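# Set the wooden crate onto its stand

## Task

Get the wooden crate resting on its stand, and never let it fall along the way.

## Robot and tools

Robot: two xArm 850 style arms, left_arm and right_arm, each ending in a 16-motor four-finger hand. left_arm has a left hand and right_arm a right hand, each the mirror of the other. The bases sit at (-0.027, +0.453, 0) m and (-0.023, -0.475, 0) m in the scene frame, each with a slight yaw. A camera stand is fixed behind the arms.

Frames: the scene frame has its origin at table height, midway between the arms. +x points out over the table, +z up, and +y toward left_arm. Image sides do not match arm names. Hand positions, orientations, velocities, targets and wrist-camera poses are given in each arm's own base frame. Fixed cameras and the table use the scene frame. Reported hand positions may be a few cm off, and more at long reach.

Hand point axes: +z runs along the straight fingers toward their tips. +y points out of the palm face, which lies at y = -0.062 m. On the right hand +x points away from the thumb; on the left hand it points toward the thumb. A rigid mast near the wrist on the palm side can strike objects. Straight fingertips reach about 0.156 m past the hand point.

Row layout, shared by execute_actions and move: one flat list of 48 numbers, all in [-1, 1], always written for both arms. The order is: left_arm dx, dy, dz, rx, ry, rz; then 16 left hand motor goals; then left_gripper current_limit and speed; then the same 24 numbers for right_arm and right_gripper.

The six pose numbers are offsets, not poses. Each counts from that arm's Hand target as it stood when the action or move began, along the arm's own base axes. 1.0 equals 0.6 m or 180 degrees. rx, ry, rz form one rotation vector, applied about the Hand target position. Within one action, every row is measured from the same start, not from the row before. Repeating an offset in a later action or call moves the arm further. Six zeros re-request the current Hand target.

Hand numbers are absolute goals, not offsets. Each one scales between its hinge's two stops. The motor order is: index_abd, index_mcp, index_pip, index_dip, middle_abd, middle_mcp, middle_pip, middle_dip, ring_abd, ring_mcp, ring_pip, ring_dip, thumb_cmc, thumb_axl, thumb_mcp, thumb_ipl. The degrees at +1 and -1, and the value that means straight, are:
- _abd: +60/-60, straight 0.00
- _mcp: +128/-18, straight -0.75
- _pip: +108/-29, straight -0.58
- _dip: +117/-21, straight -0.70
- thumb_cmc: +120/-20, straight -0.71
- thumb_axl: +140/-27, straight -0.68
- thumb_mcp: +109/-69, straight -0.23
- thumb_ipl: +108/-77, straight -0.17
Moving toward +1 curls the fingers toward the palm and swings the thumb in front of it. A 0 is a real goal, not 'leave alone'. To keep a hand unchanged, send back its hand_goal, hand_current_limit and hand_speed.

current_limit maps -1..+1 to 0..550 mA, with a floor of 11 mA. speed sets the goal slew rate to (speed+1)/2 of 8.5 rad/s. Both start at +0.4 and -0.6, and the last values written stay in effect. A finger only squeezes while its goal lies past the object's surface.

Tools:
- execute_actions(actions, cameras): actions is a list of actions. Each action holds up to 15 rows, one per 1/30 s step; a shorter action repeats its last row to fill 15 steps. Each action lasts 0.5 s. An empty list returns images from all cameras. cameras takes names, ["all"], or [].
- move(target, speed, blend, blocking, cameras): target is one 48-number row or a list of up to 15 rows. Every row is an offset from the Hand targets at the move's start. The hand point travels in straight lines, and all arms finish together, capped at 10 s. speed is in m/s, from 0.002 to 1, default 0.25; rotations are limited to twice that value in rad/s. blend is in metres and rounds the corners at intermediate targets; 0 means stop at each one. blocking=false returns after about 0.5 s while the motion continues. Paths do not avoid obstacles. The result adds a 'move:' line with the outcome (done, off_target, moving, held, fault) and limits (paced = pose clipped, held = steps withheld).
- wait(seconds 0-10, cameras): lets time pass while the last commands hold.
- stop(cameras): brakes a running move.
- zoom_image(camera, region [x0,y0,x1,y1]): magnifies part of the newest image, in pixels, at most 504x504.
- clear_fault(arm: left_arm or right_arm): releases a reported torque fault.
- read_manual(section "licences"): licence text only.
- finished_scene(scene 1): ends the scene for good. The crate must stay on its stand with no help from the robot.

Cameras: cam_head_left, cam_head_right and cam_high are 672x504 and fixed. cam_left_wrist and cam_right_wrist are 616x616 fisheye.

Motion behaviour: at each step the commanded pose is clipped to within 70 mm and 16 degrees of the measured hand pose. Hand target in a result is the last commanded pose after clipping, and later offsets start from it. The hand often stops a bit short of it; any next command re-requests it, and remaining gaps can be sent as extra offsets. To end a push against something, command the target back past the hand.

Results: end_effector_position (m), end_effector_quat_wxyz and velocities per arm; joint positions and torques; hand_goal, hand_measured, hand_current_ma (positive pushes toward -1) and hand_state (moving, goal, blocked, overload). Lines can also report MOTOR HOT, torque faults or HAND FAULT.

What to avoid:
- Dropping the crate, releasing it while it moves, slamming it, or striking or hard-pressing anything. Heavy or fixed objects must not be hit hard.
- Anything falling or being left off the table.
- Contact between the two arms, or one hand gripping the other's fingers.
- Paths that pass near an arm's own base.
- Torque faults: contact torque reaching a joint's limit (N m: waist 52.8, shoulder 52.8, elbow 44, forearm roll 23.7, wrist pitch 14.2, wrist roll 15.6; a carried load counts), or a motor sitting at its limit for 1 s.
- Finger motors drawing 495 mA or more for 5 s, which shuts them off for 10 s.
- Motor overheating: a warning appears at 65 °C and the arm is braked at 80 °C. Long stretched-out holds or pushing cause heating.

Loose objects may occasionally get a brief push from the scene.

Each tool is called after ">>>" by a JSON object that holds its "api" and its "payload".

## Session

>>> {"api": "execute_actions", "payload": {"actions": []}}

Scene clock: 0.00 s.
left_arm: end_effector_position=(+0.3947, -0.2245, +0.3412) hand_goal=(+0.000, -0.754, -0.576, -0.696, +0.000, -0.754, -0.576, -0.696, +0.000, -0.754, -0.576, -0.696, -0.714, -0.678, -0.226, -0.168) hand_measured=(+0.000, -0.754, -0.576, -0.696, +0.000, -0.754, -0.576, -0.696, +0.000, -0.754, -0.576, -0.696, -0.714, -0.678, -0.226, -0.168) hand_current_ma=(+0, +0, +0, +0, +0, +0, +0, +0, +0, +0, +0, +0, +0, +0, +0, +0) hand_state=(goal, goal, goal, goal, goal, goal, goal, goal, goal, goal, goal, goal, goal, goal, goal, goal) hand_current_limit=0.40 hand_speed=-0.60 end_effector_quat_wxyz=(+0.288, +0.502, +0.746, +0.331) | right_arm: end_effector_position=(+0.7722, -0.0383, +0.1496) hand_goal=(+0.000, -0.754, -0.576, -0.696, +0.000, -0.754, -0.576, -0.696, +0.000, -0.754, -0.576, -0.696, -0.714, -0.678, -0.226, -0.168) hand_measured=(+0.000, -0.754, -0.576, -0.696, +0.000, -0.754, -0.576, -0.696, +0.000, -0.754, -0.576, -0.696, -0.714, -0.678, -0.226, -0.168) hand_current_ma=(+0, +0, +0, +0, +0, +0, +0, +0, +0, +0, +0, +0, +0, +0, +0, +0) hand_state=(goal, goal, goal, goal, goal, goal, goal, goal, goal, goal, goal, goal, goal, goal, goal, goal) hand_current_limit=0.40 hand_speed=-0.60 end_effector_quat_wxyz=(+0.012, +0.752, +0.659, +0.020)
Joint positions: left_arm=[-1.034 -0.167 -0.559 1.521 -0.863 -1.188] | right_arm=[-0.009 -0.885 -1.544 0.016 -0.614 1.681]
Joint velocities: within noise
Joint torques (N m): no reading
Motor temperatures (°C): left_arm=[29 29 31 32 34 38] | right_arm=[30 31 34 31 35 36]
Hand target: left_arm +0.3947, -0.2245, +0.3412; +0.288, +0.502, +0.746, +0.331 | right_arm +0.7722, -0.0383, +0.1496; +0.012, +0.752, +0.659, +0.020

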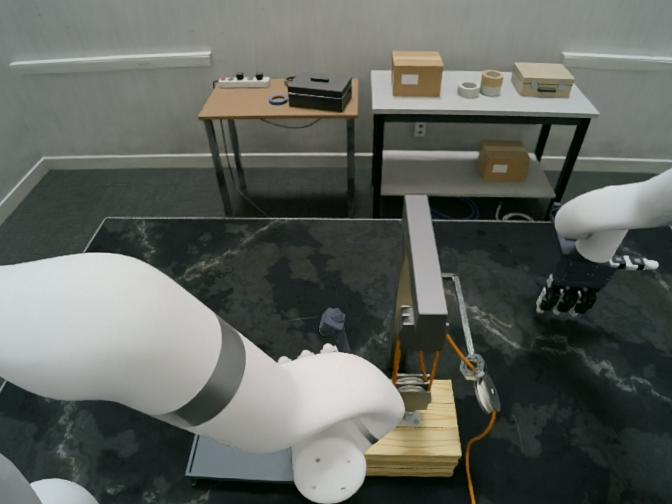

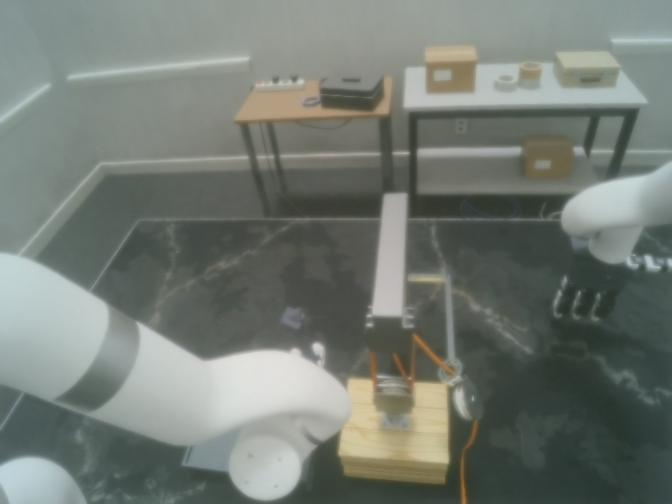

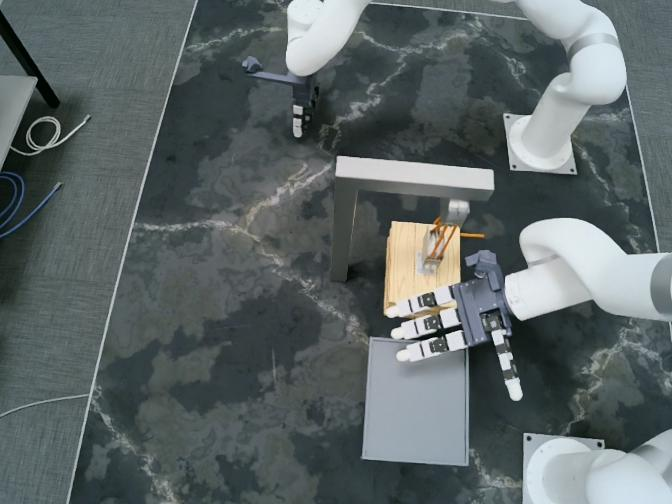

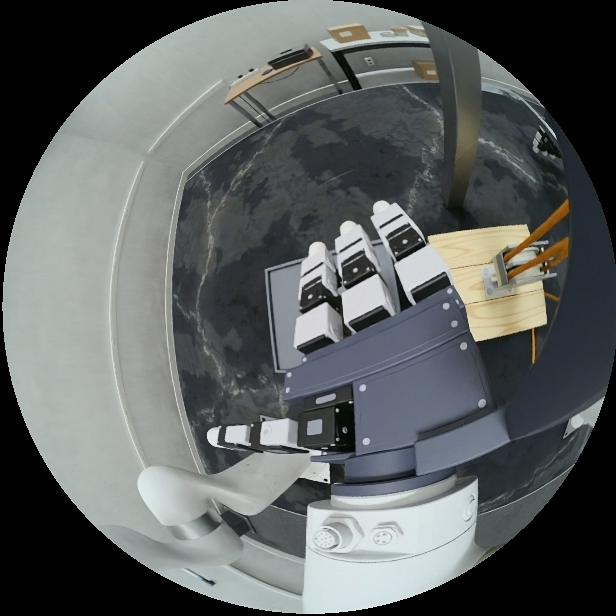

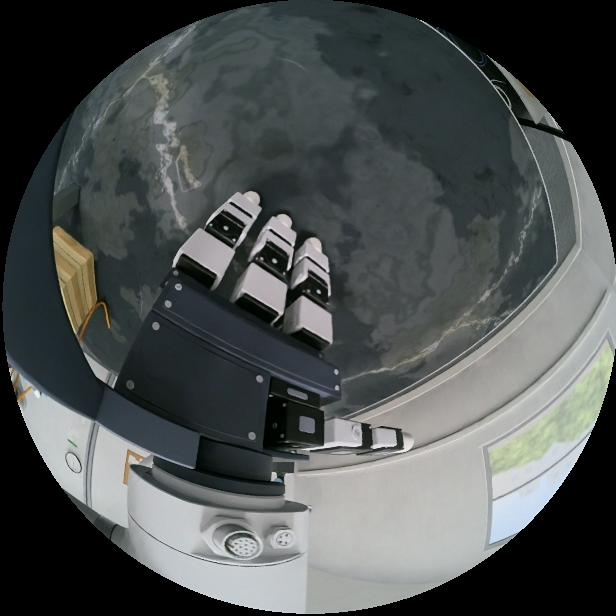

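>>> {"api": "zoom_image", "payload": {"camera": "cam_high", "region": [300, 120, 540, 360]}}

>>> {"api": "zoom_image", "payload": {"camera": "cam_head_left", "region": [300, 180, 540, 500]}}

>>> {"api": "zoom_image", "payload": {"camera": "cam_head_right", "region": [260, 180, 540, 500]}}

>>> {"api": "zoom_image", "payload": {"camera": "cam_left_wrist", "region": [400, 40, 616, 360]}}

Scaled by 2.100 from the camera's 672x504 image, which has a finer 960x720 frame.

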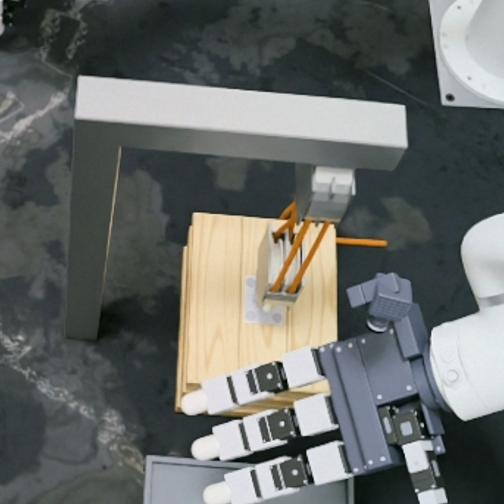

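Scaled by 1.575 from the camera's 672x504 image, which has a finer 960x720 frame.

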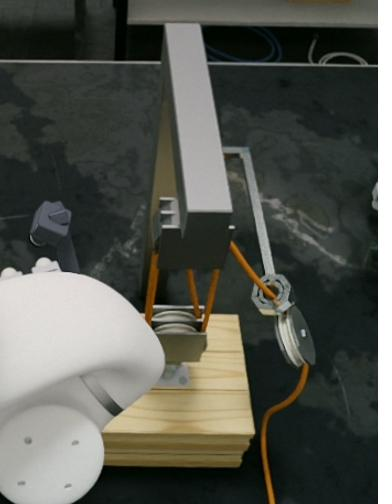

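Scaled by 1.575 from the camera's 672x504 image, which has a finer 960x720 frame.

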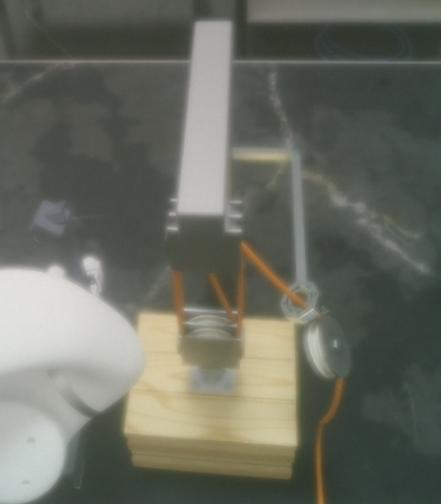

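Scaled by 1.575 from the camera's 616x616 image, which has a finer 880x880 frame.

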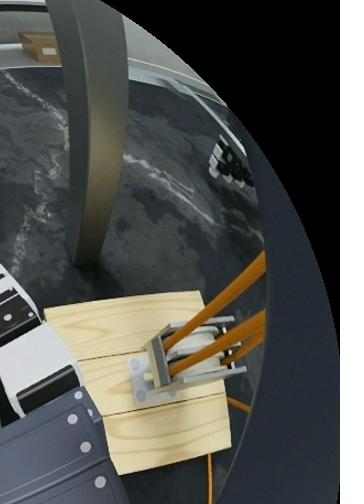

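>>> {"api": "move", "payload": {"target": [-0.1,0.45,0.2,0,0,0,0,-0.754,-0.576,-0.696,0,-0.754,-0.576,-0.696,0,-0.754,-0.576,-0.696,-0.714,-0.678,-0.226,-0.168,0.4,-0.6,0,0,0,0,0,0,0,-0.754,-0.576,-0.696,0,-0.754,-0.576,-0.696,0,-0.754,-0.576,-0.696,-0.714,-0.678,-0.226,-0.168,0.4,-0.6], "cameras": ["all"]}}

Scene clock: 17.07 s.
left_arm: end_effector_position=(+0.3347, +0.0455, +0.4612) hand_goal=(+0.000, -0.754, -0.576, -0.696, +0.000, -0.754, -0.576, -0.696, +0.000, -0.754, -0.576, -0.696, -0.714, -0.678, -0.226, -0.168) hand_measured=(+0.000, -0.758, -0.576, -0.696, +0.000, -0.760, -0.576, -0.696, +0.000, -0.760, -0.576, -0.696, -0.720, -0.678, -0.226, -0.168) hand_current_ma=(+0, -1, +0, +0, +0, -2, +0, +0, +0, -1, +0, +0, -2, +0, +0, +0) hand_state=(goal, goal, goal, goal, goal, goal, goal, goal, goal, goal, goal, goal, goal, goal, goal, goal) hand_current_limit=0.40 hand_speed=-0.60 end_effector_quat_wxyz=(+0.288, +0.502, +0.746, +0.331) | right_arm: end_effector_position=(+0.7722, -0.0383, +0.1496) hand_goal=(+0.000, -0.754, -0.576, -0.696, +0.000, -0.754, -0.576, -0.696, +0.000, -0.754, -0.576, -0.696, -0.714, -0.678, -0.226, -0.168) hand_measured=(+0.000, -0.754, -0.576, -0.696, +0.000, -0.754, -0.576, -0.696, +0.000, -0.754, -0.576, -0.696, -0.714, -0.678, -0.224, -0.168) hand_current_ma=(+0, +0, +0, +0, +0, +0, +0, +0, +0, +0, +0, +0, +0, +0, +0, +0) hand_state=(goal, goal, goal, goal, goal, goal, goal, goal, goal, goal, goal, goal, goal, goal, goal, goal) hand_current_limit=0.40 hand_speed=-0.60 end_effector_quat_wxyz=(+0.012, +0.752, +0.659, +0.020)
Joint positions: left_arm=[-0.337 0.927 -0.159 1.075 -0.531 0.039] | right_arm=[-0.009 -0.885 -1.544 0.016 -0.614 1.681]
Joint torques (N m): left_arm=[13.09 2.95 -22.87 -3.56 2.23 1.05] | right_arm=[-0.21 42.21 -23.11 -0.1 0.03 0.04]
Hand target: left_arm +0.3347, +0.0455, +0.4612; +0.288, +0.502, +0.746, +0.331 | right_arm +0.7722, -0.0383, +0.1496; +0.012, +0.752, +0.659, +0.020
Off the commanded pose: left_arm 0.000 m, 0 deg | right_arm 0.000 m, 0 deg.
move: done
camera_calibration:
cam_left_wrist: T_world_to_cam=[[-0.0849213, -0.892507, -0.442967, 0.245713], [-0.99245, 0.11525, -0.0419478, 0.307073], [0.0884907, 0.43606, -0.895556, 0.496355], [0, 0, 0, 1]] pos_world=[0.281698, -0.0325303, 0.566238]

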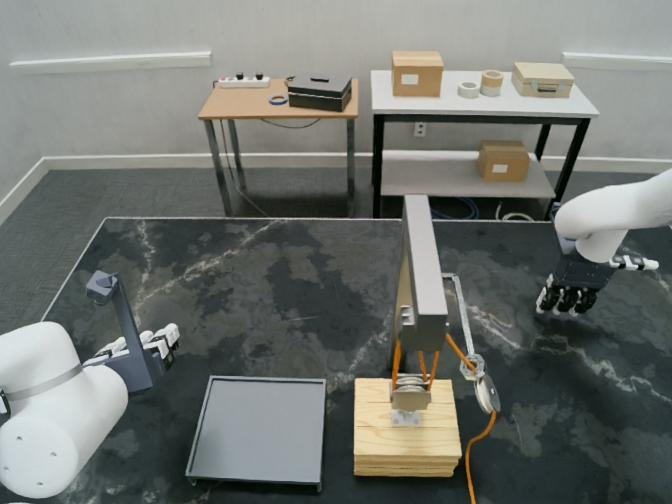

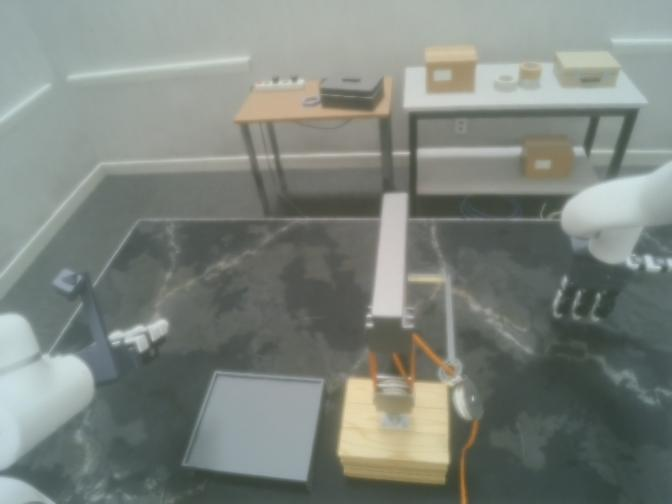

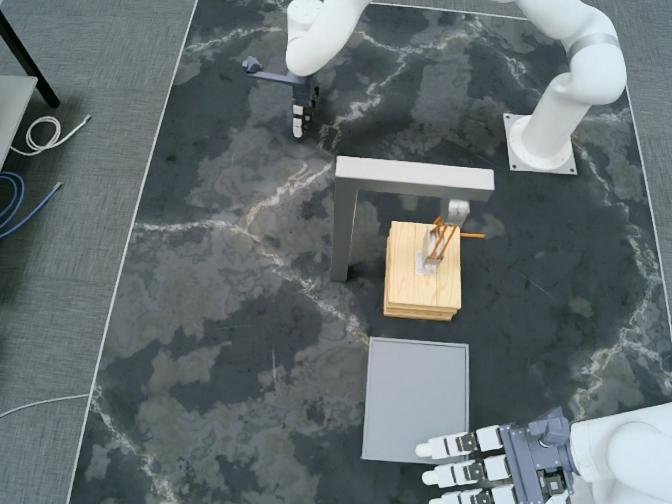

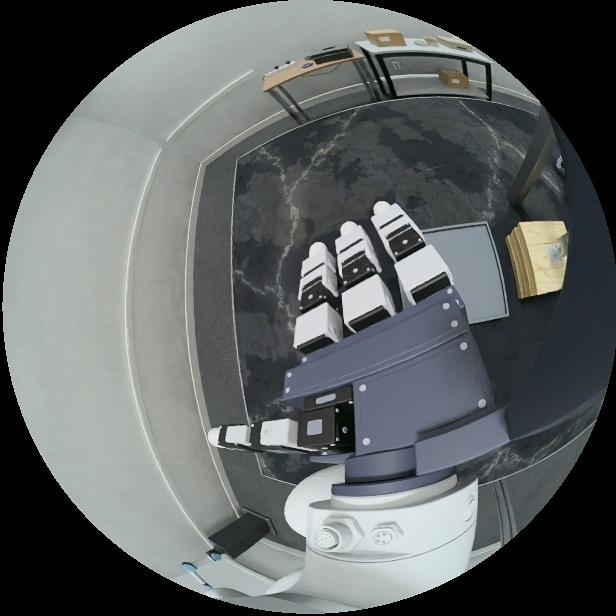

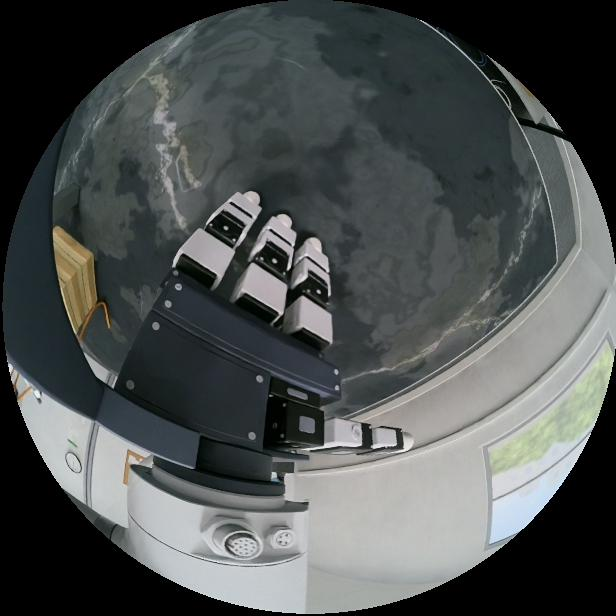

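>>> {"api": "zoom_image", "payload": {"camera": "cam_high", "region": [310, 140, 520, 350]}}

>>> {"api": "zoom_image", "payload": {"camera": "cam_high", "region": [350, 320, 500, 470]}}

>>> {"api": "zoom_image", "payload": {"camera": "cam_head_left", "region": [340, 240, 540, 504]}}

>>> {"api": "zoom_image", "payload": {"camera": "cam_head_left", "region": [170, 350, 350, 504]}}

>>> {"api": "zoom_image", "payload": {"camera": "cam_right_wrist", "region": [0, 160, 200, 480]}}

>>> {"api": "zoom_image", "payload": {"camera": "cam_left_wrist", "region": [400, 180, 600, 380]}}

Scaled by 2.400 from the camera's 672x504 image, which has a finer 960x720 frame.

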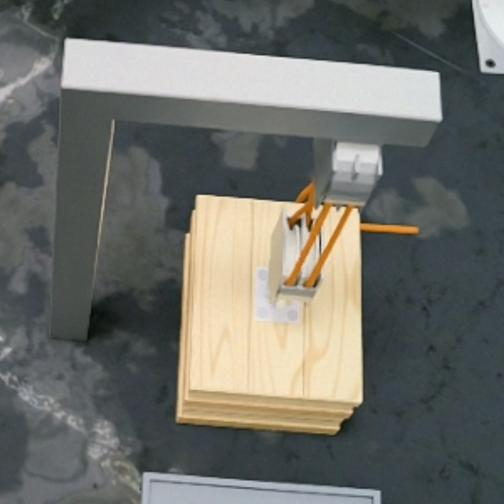

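Scaled by 3.360 from the camera's 672x504 image, which has a finer 960x720 frame.

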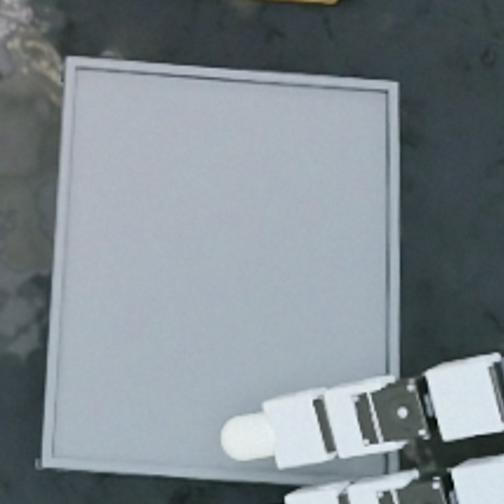

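Scaled by 1.909 from the camera's 672x504 image, which has a finer 960x720 frame.

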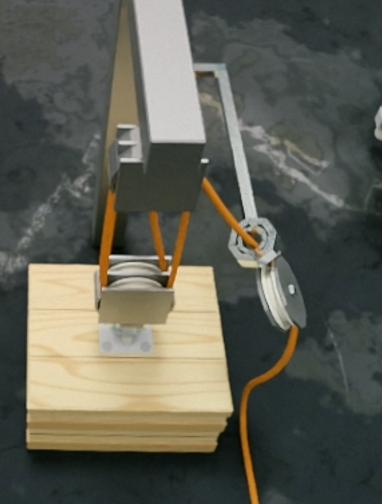

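Scaled by 2.800 from the camera's 672x504 image, which has a finer 960x720 frame.

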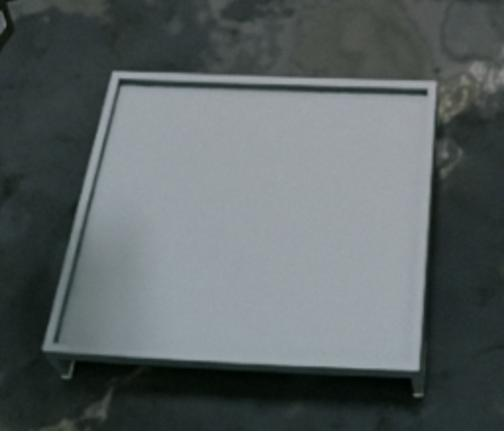

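Scaled by 1.575 from the camera's 616x616 image, which has a finer 880x880 frame.

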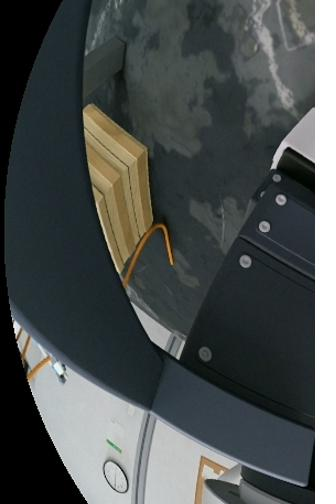

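Scaled by 2.520 from the camera's 616x616 image, which has a finer 880x880 frame.

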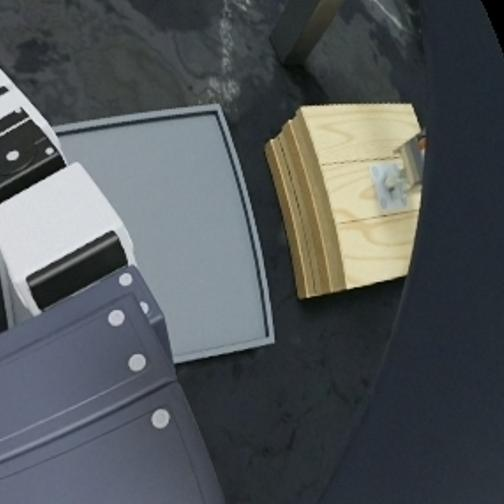

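>>> {"api": "move", "payload": {"target": [0,0,0,0,0,0,0,-0.754,-0.576,-0.696,0,-0.754,-0.576,-0.696,0,-0.754,-0.576,-0.696,-0.714,-0.678,-0.226,-0.168,0.4,-0.6,-0.75,0.05,0.25,0,0,-0.3,0,-0.754,-0.576,-0.696,0,-0.754,-0.576,-0.696,0,-0.754,-0.576,-0.696,-0.714,-0.678,-0.226,-0.168,0.4,-0.6], "cameras": ["cam_right_wrist", "cam_high","cam_head_left"], "speed": 0.3}}

Scene clock: 101.10 s.
left_arm: end_effector_position=(+0.3347, +0.0455, +0.4612) hand_goal=(+0.000, -0.754, -0.576, -0.696, +0.000, -0.754, -0.576, -0.696, +0.000, -0.754, -0.576, -0.696, -0.714, -0.678, -0.226, -0.168) hand_measured=(+0.000, -0.758, -0.576, -0.696, +0.000, -0.760, -0.576, -0.696, +0.000, -0.760, -0.576, -0.696, -0.720, -0.678, -0.226, -0.168) hand_current_ma=(+0, -1, +0, +0, +0, -2, +0, +0, +0, -1, +0, +0, -2, +0, +0, +0) hand_state=(goal, goal, goal, goal, goal, goal, goal, goal, goal, goal, goal, goal, goal, goal, goal, goal) hand_current_limit=0.40 hand_speed=-0.60 end_effector_quat_wxyz=(+0.288, +0.502, +0.746, +0.331) | right_arm: end_effector_position=(+0.3222, -0.0083, +0.2996) hand_goal=(+0.000, -0.754, -0.576, -0.696, +0.000, -0.754, -0.576, -0.696, +0.000, -0.754, -0.576, -0.696, -0.714, -0.678, -0.226, -0.168) hand_measured=(+0.000, -0.754, -0.576, -0.696, +0.000, -0.754, -0.576, -0.696, +0.000, -0.754, -0.576, -0.696, -0.714, -0.678, -0.224, -0.168) hand_current_ma=(+0, +0, +0, +0, +0, +0, +0, +0, +0, +0, +0, +0, +0, +0, +1, +0) hand_state=(goal, goal, goal, goal, goal, goal, goal, goal, goal, goal, goal, goal, goal, goal, goal, goal) hand_current_limit=0.40 hand_speed=-0.60 end_effector_quat_wxyz=(+0.019, +0.969, +0.245, +0.012)
Joint positions: left_arm=[-0.336 0.927 -0.159 1.075 -0.531 0.039] | right_arm=[0.278 0.214 -0.486 -0.063 -0.678 2.972]
Joint torques (N m): left_arm=[14.4 2.19 -22.99 -3.57 2.2 1.08] | right_arm=[8.6 18.44 -14.4 -3.37 -2.53 1.88]
Motor temperatures (°C): left_arm=[29 29 36 32 34 38] | right_arm=[30 33 36 31 35 36]
Hand target: left_arm +0.3347, +0.0455, +0.4612; +0.288, +0.502, +0.746, +0.331 | right_arm +0.3222, -0.0083, +0.2996; +0.019, +0.969, +0.245, +0.012
Off the commanded pose: left_arm 0.000 m, 0 deg | right_arm 0.000 m, 0 deg.
move: done
camera_calibration:
cam_right_wrist: T_world_to_cam=[[-0.338809, -0.940835, -0.00625352, 0.137583], [-0.699444, 0.247423, 0.670493, -0.0181967], [-0.629275, 0.231543, -0.74189, 0.549085], [0, 0, 0, 1]] pos_world=[0.379412, 0.00680842, 0.420422]
Images, in order (width x height): cam_head_left 672x504, cam_high 672x504, cam_right_wrist 616x616.

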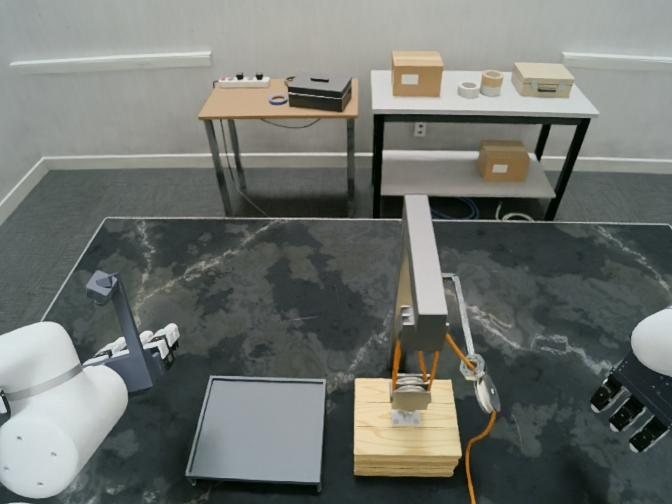

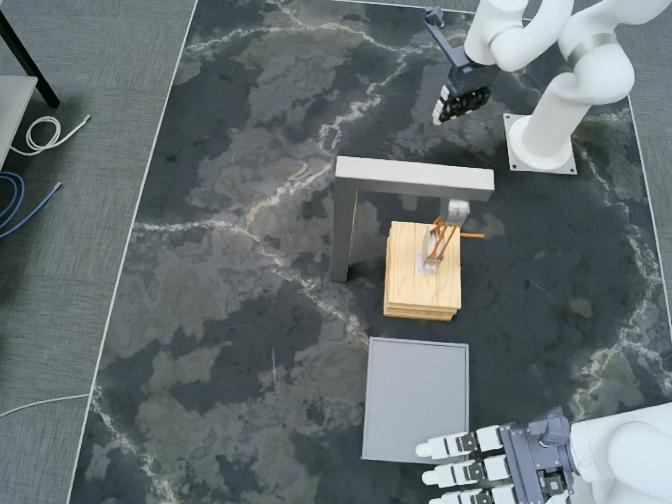

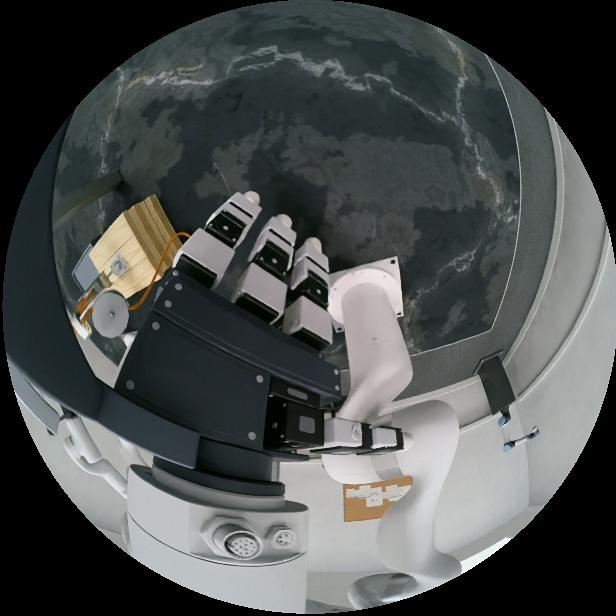

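>>> {"api": "zoom_image", "payload": {"camera": "cam_right_wrist", "region": [50, 160, 220, 360]}}

Scaled by 2.520 from the camera's 616x616 image, which has a finer 880x880 frame.

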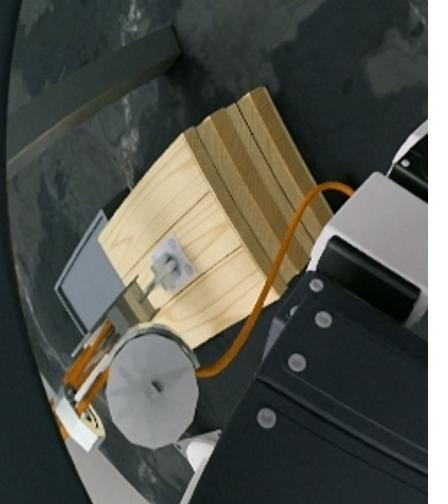

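>>> {"api": "move", "payload": {"target": [0,0,0,0,0,0,0,-0.754,-0.576,-0.696,0,-0.754,-0.576,-0.696,0,-0.754,-0.576,-0.696,-0.714,-0.678,-0.226,-0.168,0.4,-0.6,0.05,0.1,0,0,0,-0.44,0,-0.754,-0.576,-0.696,0,-0.754,-0.576,-0.696,0,-0.754,-0.576,-0.696,-0.714,-0.678,-0.226,-0.168,0.4,-0.6], "cameras": ["cam_right_wrist"], "speed": 0.4}}

>>> {"api": "zoom_image", "payload": {"camera": "cam_right_wrist", "region": [100, 50, 400, 350]}}

Scene clock: 110.17 s.
left_arm: end_effector_position=(+0.3347, +0.0455, +0.4612) hand_goal=(+0.000, -0.754, -0.576, -0.696, +0.000, -0.754, -0.576, -0.696, +0.000, -0.754, -0.576, -0.696, -0.714, -0.678, -0.226, -0.168) hand_measured=(+0.000, -0.758, -0.576, -0.696, +0.000, -0.760, -0.576, -0.696, +0.000, -0.760, -0.576, -0.696, -0.720, -0.678, -0.226, -0.168) hand_current_ma=(+0, -1, +0, +0, +0, -2, +0, +0, +0, -1, +0, +0, -2, +0, +0, +0) hand_state=(goal, goal, goal, goal, goal, goal, goal, goal, goal, goal, goal, goal, goal, goal, goal, goal) hand_current_limit=0.40 hand_speed=-0.60 end_effector_quat_wxyz=(+0.288, +0.502, +0.746, +0.331) | right_arm: end_effector_position=(+0.3522, +0.0517, +0.2996) hand_goal=(+0.000, -0.754, -0.576, -0.696, +0.000, -0.754, -0.576, -0.696, +0.000, -0.754, -0.576, -0.696, -0.714, -0.678, -0.226, -0.168) hand_measured=(+0.000, -0.754, -0.576, -0.696, +0.000, -0.754, -0.576, -0.696, +0.000, -0.754, -0.576, -0.696, -0.714, -0.678, -0.224, -0.168) hand_current_ma=(+0, +0, +0, +0, +0, +0, +0, +0, +0, +0, +0, +0, +0, +0, +1, +0) hand_state=(goal, goal, goal, goal, goal, goal, goal, goal, goal, goal, goal, goal, goal, goal, goal, goal) hand_current_limit=0.40 hand_speed=-0.60 end_effector_quat_wxyz=(+0.023, +0.903, -0.429, -0.003)
Joint positions: left_arm=[-0.336 0.927 -0.159 1.075 -0.531 0.039] | right_arm=[0.216 -0.158 -0.848 -0.049 -0.723 4.282]
Joint torques (N m): left_arm=[13.92 2.91 -23.05 -3.14 2.31 0.9] | right_arm=[-6.77 11.86 -32.46 -3.35 -2.61 1.78]
Hand target: left_arm +0.3347, +0.0455, +0.4612; +0.288, +0.502, +0.746, +0.331 | right_arm +0.3522, +0.0517, +0.2996; +0.023, +0.903, -0.429, -0.003
Off the commanded pose: left_arm 0.000 m, 0 deg | right_arm 0.000 m, 0 deg.
move: done
camera_calibration:
cam_right_wrist: T_world_to_cam=[[-0.987662, 0.156479, -0.00622078, 0.375996], [0.11197, 0.733386, 0.670528, -0.323026], [0.109486, 0.661559, -0.741858, 0.271595], [0, 0, 0, 1]] pos_world=[0.37779, -0.00160843, 0.420422]
Images, in order (width x height): cam_right_wrist 616x616.

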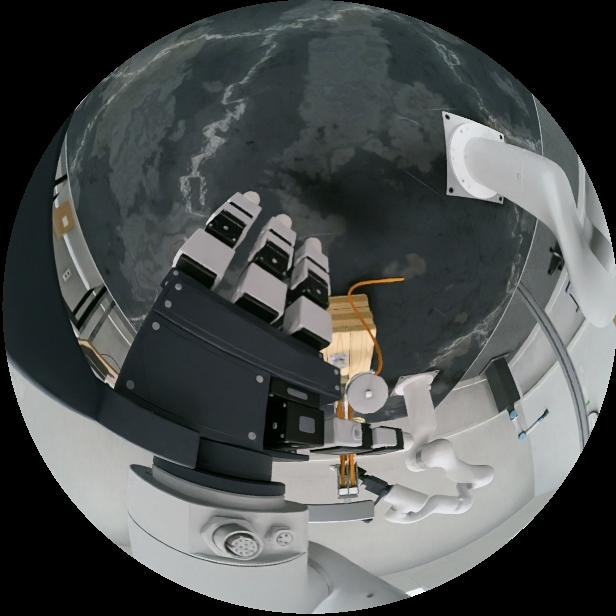

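Scaled by 1.680 from the camera's 616x616 image, which has a finer 880x880 frame.

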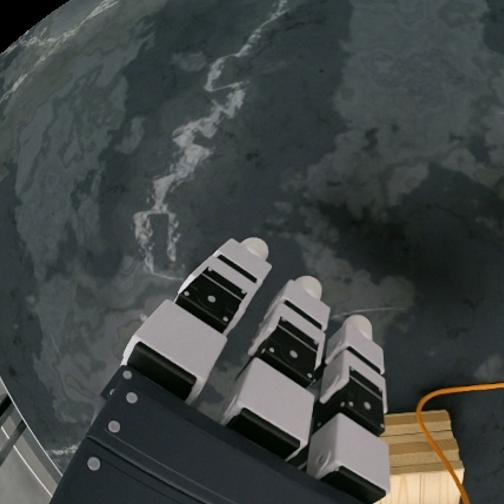

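>>> {"api": "zoom_image", "payload": {"camera": "cam_right_wrist", "region": [290, 250, 450, 530]}}

Scaled by 1.800 from the camera's 616x616 image, which has a finer 880x880 frame.

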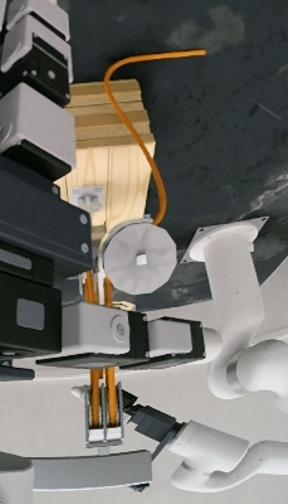

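>>> {"api": "move", "payload": {"target": [0.0785,0.0255,-0.3187,0.0542,0.0161,-0.5975,0,-0.754,-0.576,-0.696,0,-0.754,-0.576,-0.696,0,-0.754,-0.576,-0.696,-0.714,-0.678,-0.226,-0.168,0.4,-0.6,-0.195,0.355,-0.083,0.539,-0.286,-0.554,0,-0.754,-0.576,-0.696,0,-0.754,-0.576,-0.696,0,-0.754,-0.576,-0.696,-0.714,-0.678,-0.226,-0.168,0.4,-0.6], "cameras": ["all"], "speed": 0.4}}

Scene clock: 290.57 s.
left_arm: end_effector_position=(+0.3687, +0.0565, +0.3233) hand_goal=(+0.000, -0.754, -0.576, -0.696, +0.000, -0.754, -0.576, -0.696, +0.000, -0.754, -0.576, -0.696, -0.714, -0.678, -0.226, -0.168) hand_measured=(+0.000, -0.760, -0.576, -0.696, +0.000, -0.760, -0.576, -0.696, +0.000, -0.760, -0.576, -0.696, -0.720, -0.678, -0.224, -0.168) hand_current_ma=(+0, -1, +0, +0, +0, -2, +0, +0, +0, -1, +0, +0, -2, +0, +0, +0) hand_state=(goal, goal, goal, goal, goal, goal, goal, goal, goal, goal, goal, goal, goal, goal, goal, goal) hand_current_limit=0.40 hand_speed=-0.60 end_effector_quat_wxyz=(+0.390, +0.879, +0.252, +0.111) | right_arm: end_effector_position=(+0.2783, +0.1815, +0.2678) hand_goal=(+0.000, -0.754, -0.576, -0.696, +0.000, -0.754, -0.576, -0.696, +0.000, -0.754, -0.576, -0.696, -0.714, -0.678, -0.226, -0.168) hand_measured=(+0.000, -0.750, -0.576, -0.696, +0.000, -0.750, -0.576, -0.696, +0.000, -0.750, -0.576, -0.696, -0.712, -0.678, -0.224, -0.168) hand_current_ma=(+0, +1, +0, +0, +0, +1, +0, +0, +0, +1, +0, +0, +0, +0, +1, +0) hand_state=(goal, goal, goal, goal, goal, goal, goal, goal, goal, goal, goal, goal, goal, goal, goal, goal) hand_current_limit=0.40 hand_speed=-0.60 end_effector_quat_wxyz=(+0.511, -0.421, +0.750, +0.005)
Joint positions: left_arm=[0.782 -0.092 -0.458 2.07 0.967 1.133] | right_arm=[0.099 0.358 -0.029 2.571 -0.731 2.875]
Joint torques (N m): left_arm=[-14.18 8.76 -17.48 4.11 3.12 0.97] | right_arm=[-7.28 -5.44 -30.98 -3.68 0.82 2.01]
Hand target: left_arm +0.3687, +0.0565, +0.3233; +0.390, +0.879, +0.252, +0.111 (not the last commanded pose) | right_arm +0.2783, +0.1815, +0.2678; +0.511, -0.421, +0.750, +0.005 (not the last commanded pose)
Off the commanded pose: left_arm 0.055 m, 30 deg | right_arm 0.095 m, 56 deg.
move: held (right_arm; a check stopped the path), off_target (left_arm; braked when a check withheld steps of right_arm); limits=paced,held
pose unreachable (right arm): on one or more control steps of this call, first in action 0 (counted from 0), this arm could not follow its commanded pose, so it was not sent that pose on those steps. It may still have moved: this result reports where it is.
cause: moving toward the commanded pose would bring two parts of the arm too close to each other (joints 2 (shoulder) to 5 (wrist pitch) lie between them).
camera_calibration:
cam_left_wrist: T_world_to_cam=[[-0.86906, -0.0564065, -0.491481, 0.454896], [-0.0999517, 0.99301, 0.062773, -0.0787167], [0.484505, 0.103678, -0.868623, 0.229043], [0, 0, 0, 1]] pos_world=[0.276492, 0.0800789, 0.427466]
cam_right_wrist: T_world_to_cam=[[-0.312589, 0.907014, 0.282159, -0.118919], [-0.142088, -0.33835, 0.930231, -0.192941], [0.939201, 0.250689, 0.23464, -0.247616], [0, 0, 0, 1]] pos_world=[0.167974, 0.104655, 0.271135]

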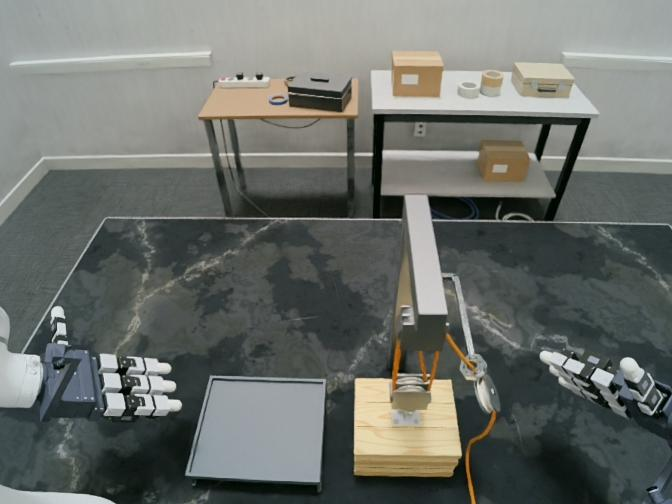

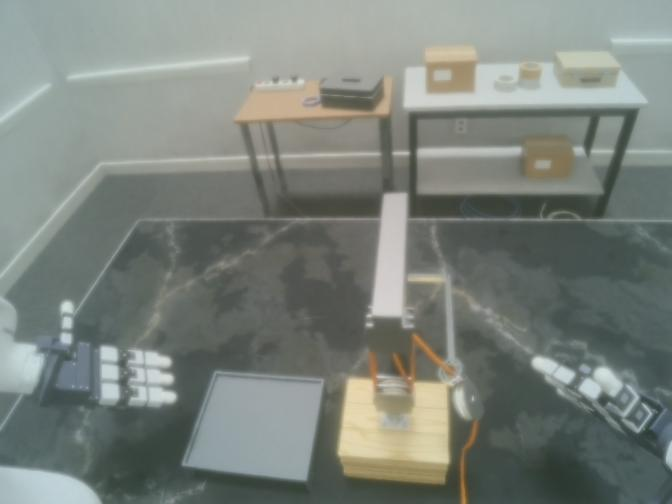

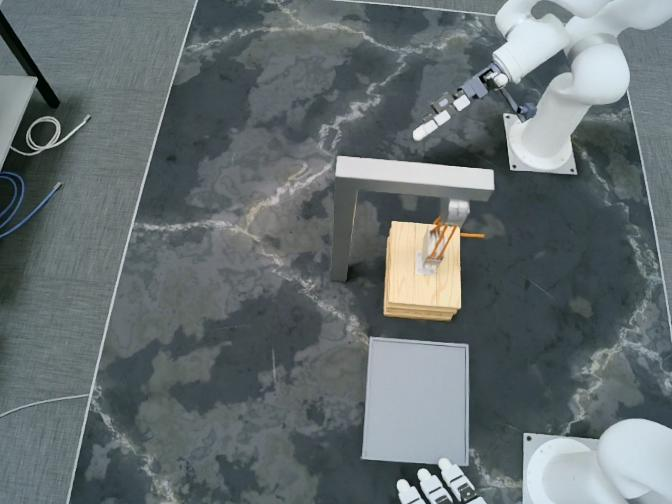

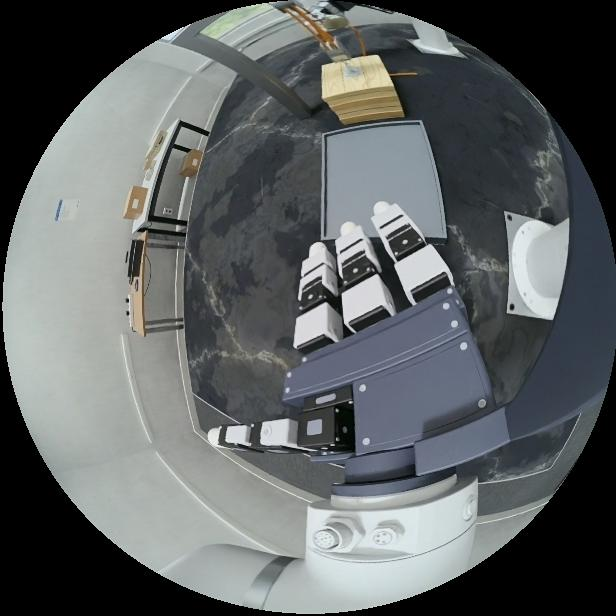

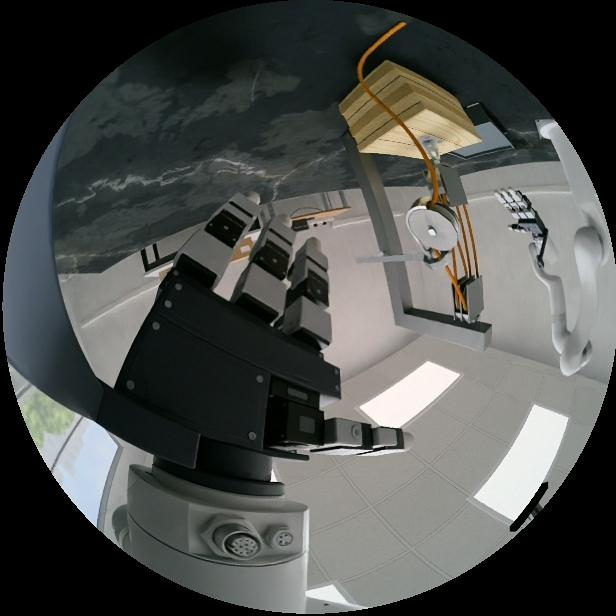

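>>> {"api": "zoom_image", "payload": {"camera": "cam_right_wrist", "region": [330, 10, 530, 360]}}

>>> {"api": "zoom_image", "payload": {"camera": "cam_left_wrist", "region": [270, 0, 470, 280]}}

Scaled by 1.440 from the camera's 616x616 image, which has a finer 880x880 frame.

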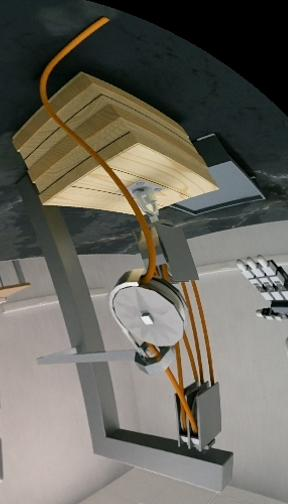

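Scaled by 1.800 from the camera's 616x616 image, which has a finer 880x880 frame.

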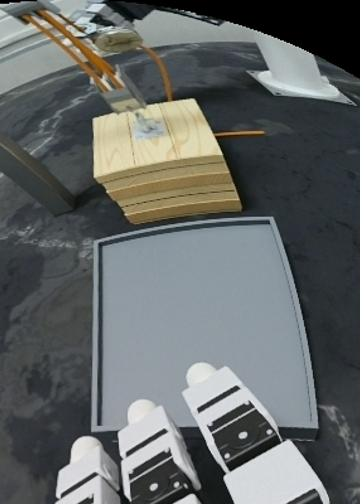

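>>> {"api": "move", "payload": {"target": [0.0218,0.0072,-0.0888,0.0152,0.0042,-0.1661,0,-0.754,-0.576,-0.696,0,-0.754,-0.576,-0.696,0,-0.754,-0.576,-0.696,-0.714,-0.678,-0.226,-0.168,0.4,-0.6,0.205,0.177,-0.113,0.1924,-0.1166,-0.2126,0,0.068,0.299,0.174,0,0.068,0.299,0.174,0,-0.754,-0.576,-0.696,-0.714,-0.678,-0.9,-0.3,0.4,-0.6], "cameras": ["all"], "speed": 0.3}}

Scene clock: 355.10 s.
left_arm: end_effector_position=(+0.3783, +0.0597, +0.2843) hand_goal=(+0.000, -0.754, -0.576, -0.696, +0.000, -0.754, -0.576, -0.696, +0.000, -0.754, -0.576, -0.696, -0.714, -0.678, -0.226, -0.168) hand_measured=(+0.000, -0.760, -0.576, -0.696, +0.000, -0.760, -0.576, -0.696, +0.000, -0.760, -0.576, -0.696, -0.720, -0.678, -0.224, -0.168) hand_current_ma=(+0, -1, +0, +0, +0, -2, +0, +0, +0, -1, +0, +0, -2, +0, +0, +0) hand_state=(goal, goal, goal, goal, goal, goal, goal, goal, goal, goal, goal, goal, goal, goal, goal, goal) hand_current_limit=0.40 hand_speed=-0.60 end_effector_quat_wxyz=(+0.387, +0.918, +0.080, +0.035) | right_arm: end_effector_position=(+0.3492, +0.2444, +0.2269) hand_goal=(+0.000, +0.068, +0.298, +0.174, +0.000, +0.068, +0.298, +0.174, +0.000, -0.754, -0.576, -0.696, -0.714, -0.678, -0.900, -0.300) hand_measured=(+0.000, +0.064, +0.294, +0.172, +0.000, +0.064, +0.294, +0.170, +0.002, -0.750, -0.576, -0.696, -0.712, -0.678, -0.902, -0.298) hand_current_ma=(+0, -1, -1, -1, +0, -1, -1, -1, +0, +1, +0, +0, +0, +0, +0, +0) hand_state=(goal, goal, goal, goal, goal, goal, goal, goal, goal, goal, goal, goal, goal, goal, goal, goal) hand_current_limit=0.40 hand_speed=-0.60 end_effector_quat_wxyz=(+0.638, -0.183, +0.748, -0.003)
Joint positions: left_arm=[0.703 -0.354 -0.688 2.312 0.999 1.231] | right_arm=[0.598 -0.437 -0.16 3.499 -1.643 2.993]
Joint torques (N m): left_arm=[-14.88 14.88 -17.21 4.5 3.13 0.97] | right_arm=[-6.77 28.31 2.7 -3.85 0.84 -1.64]
Hand target: left_arm +0.3783, +0.0597, +0.2842; +0.387, +0.918, +0.080, +0.035 (not the last commanded pose) | right_arm +0.3492, +0.2444, +0.2270; +0.638, -0.183, +0.748, -0.003 (not the last commanded pose)
Off the commanded pose: left_arm 0.015 m, 8 deg | right_arm 0.073 m, 25 deg.
move: held (right_arm; a check stopped the path), off_target (left_arm; braked when a check withheld steps of right_arm); limits=held
pose unreachable (right arm): on one or more control steps of this call, first in action 0 (counted from 0), this arm could not follow its commanded pose, so it was not sent that pose on those steps. It may still have moved: this result reports where it is.
cause: moving toward the commanded pose would bring two parts of the arm too close to each other (joints 5 (wrist pitch) and 6 (wrist roll) lie between them).
camera_calibration:
cam_left_wrist: T_world_to_cam=[[-0.828671, 0.289495, -0.479059, 0.404787], [0.27817, 0.955688, 0.0963463, -0.22883], [0.485722, -0.0534202, -0.872479, 0.200188], [0, 0, 0, 1]] pos_world=[0.301853, 0.1122, 0.390624]
cam_right_wrist: T_world_to_cam=[[-0.0675422, 0.834368, 0.547054, -0.270189], [-0.471238, -0.509971, 0.719628, 0.0810669], [0.879416, -0.209187, 0.427631, -0.230895], [0, 0, 0, 1]] pos_world=[0.223005, 0.218479, 0.188208]

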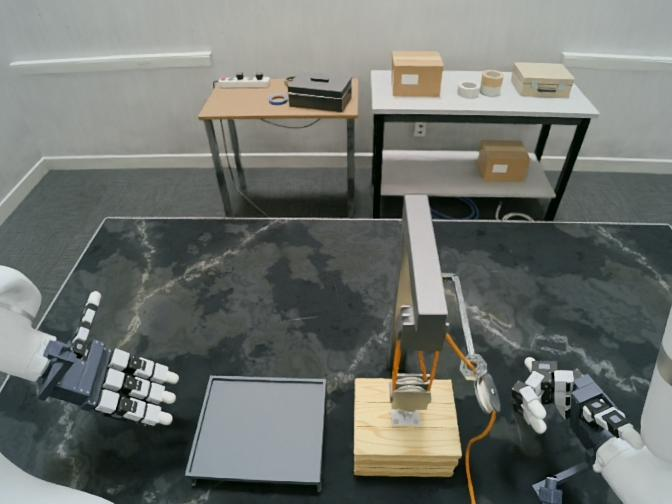

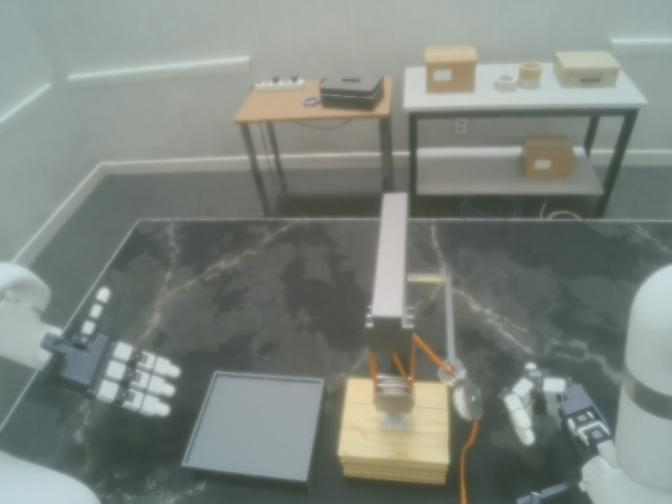

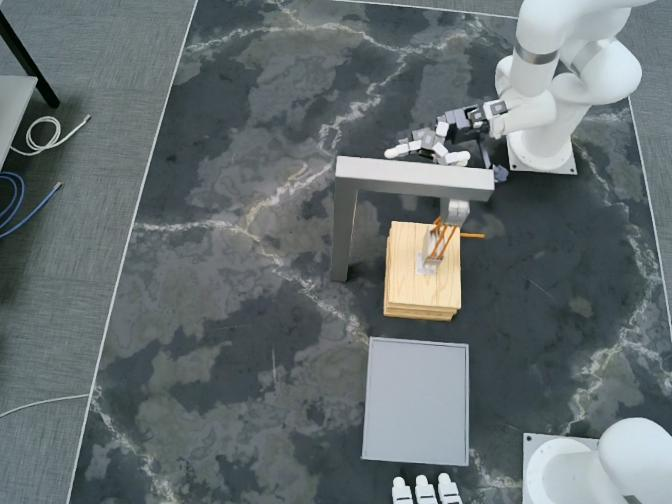

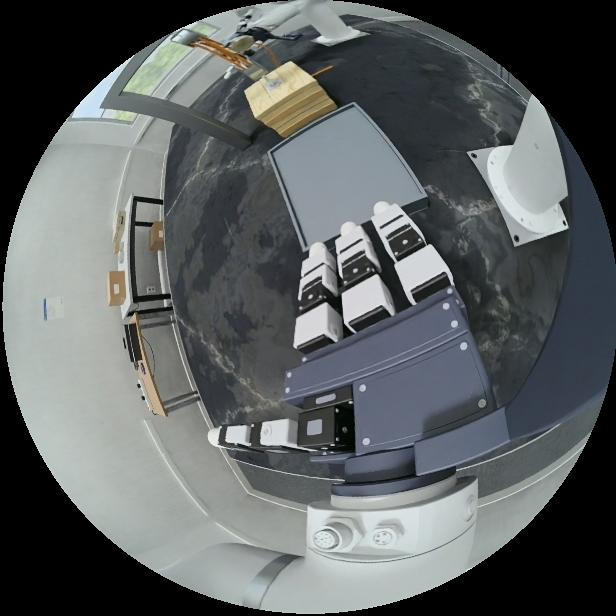

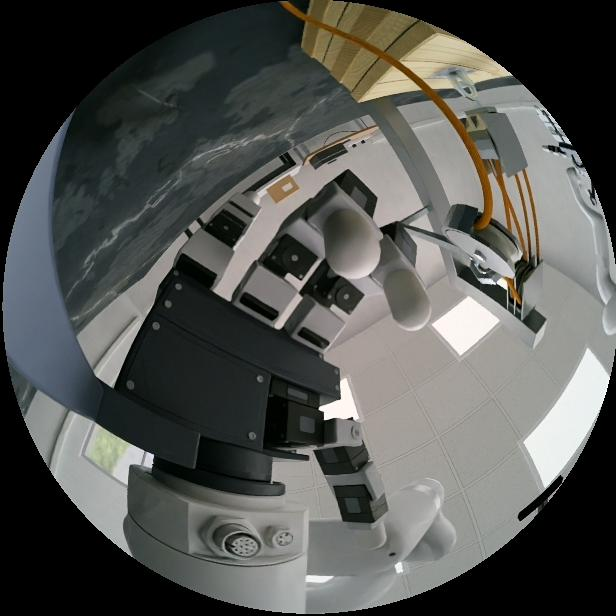

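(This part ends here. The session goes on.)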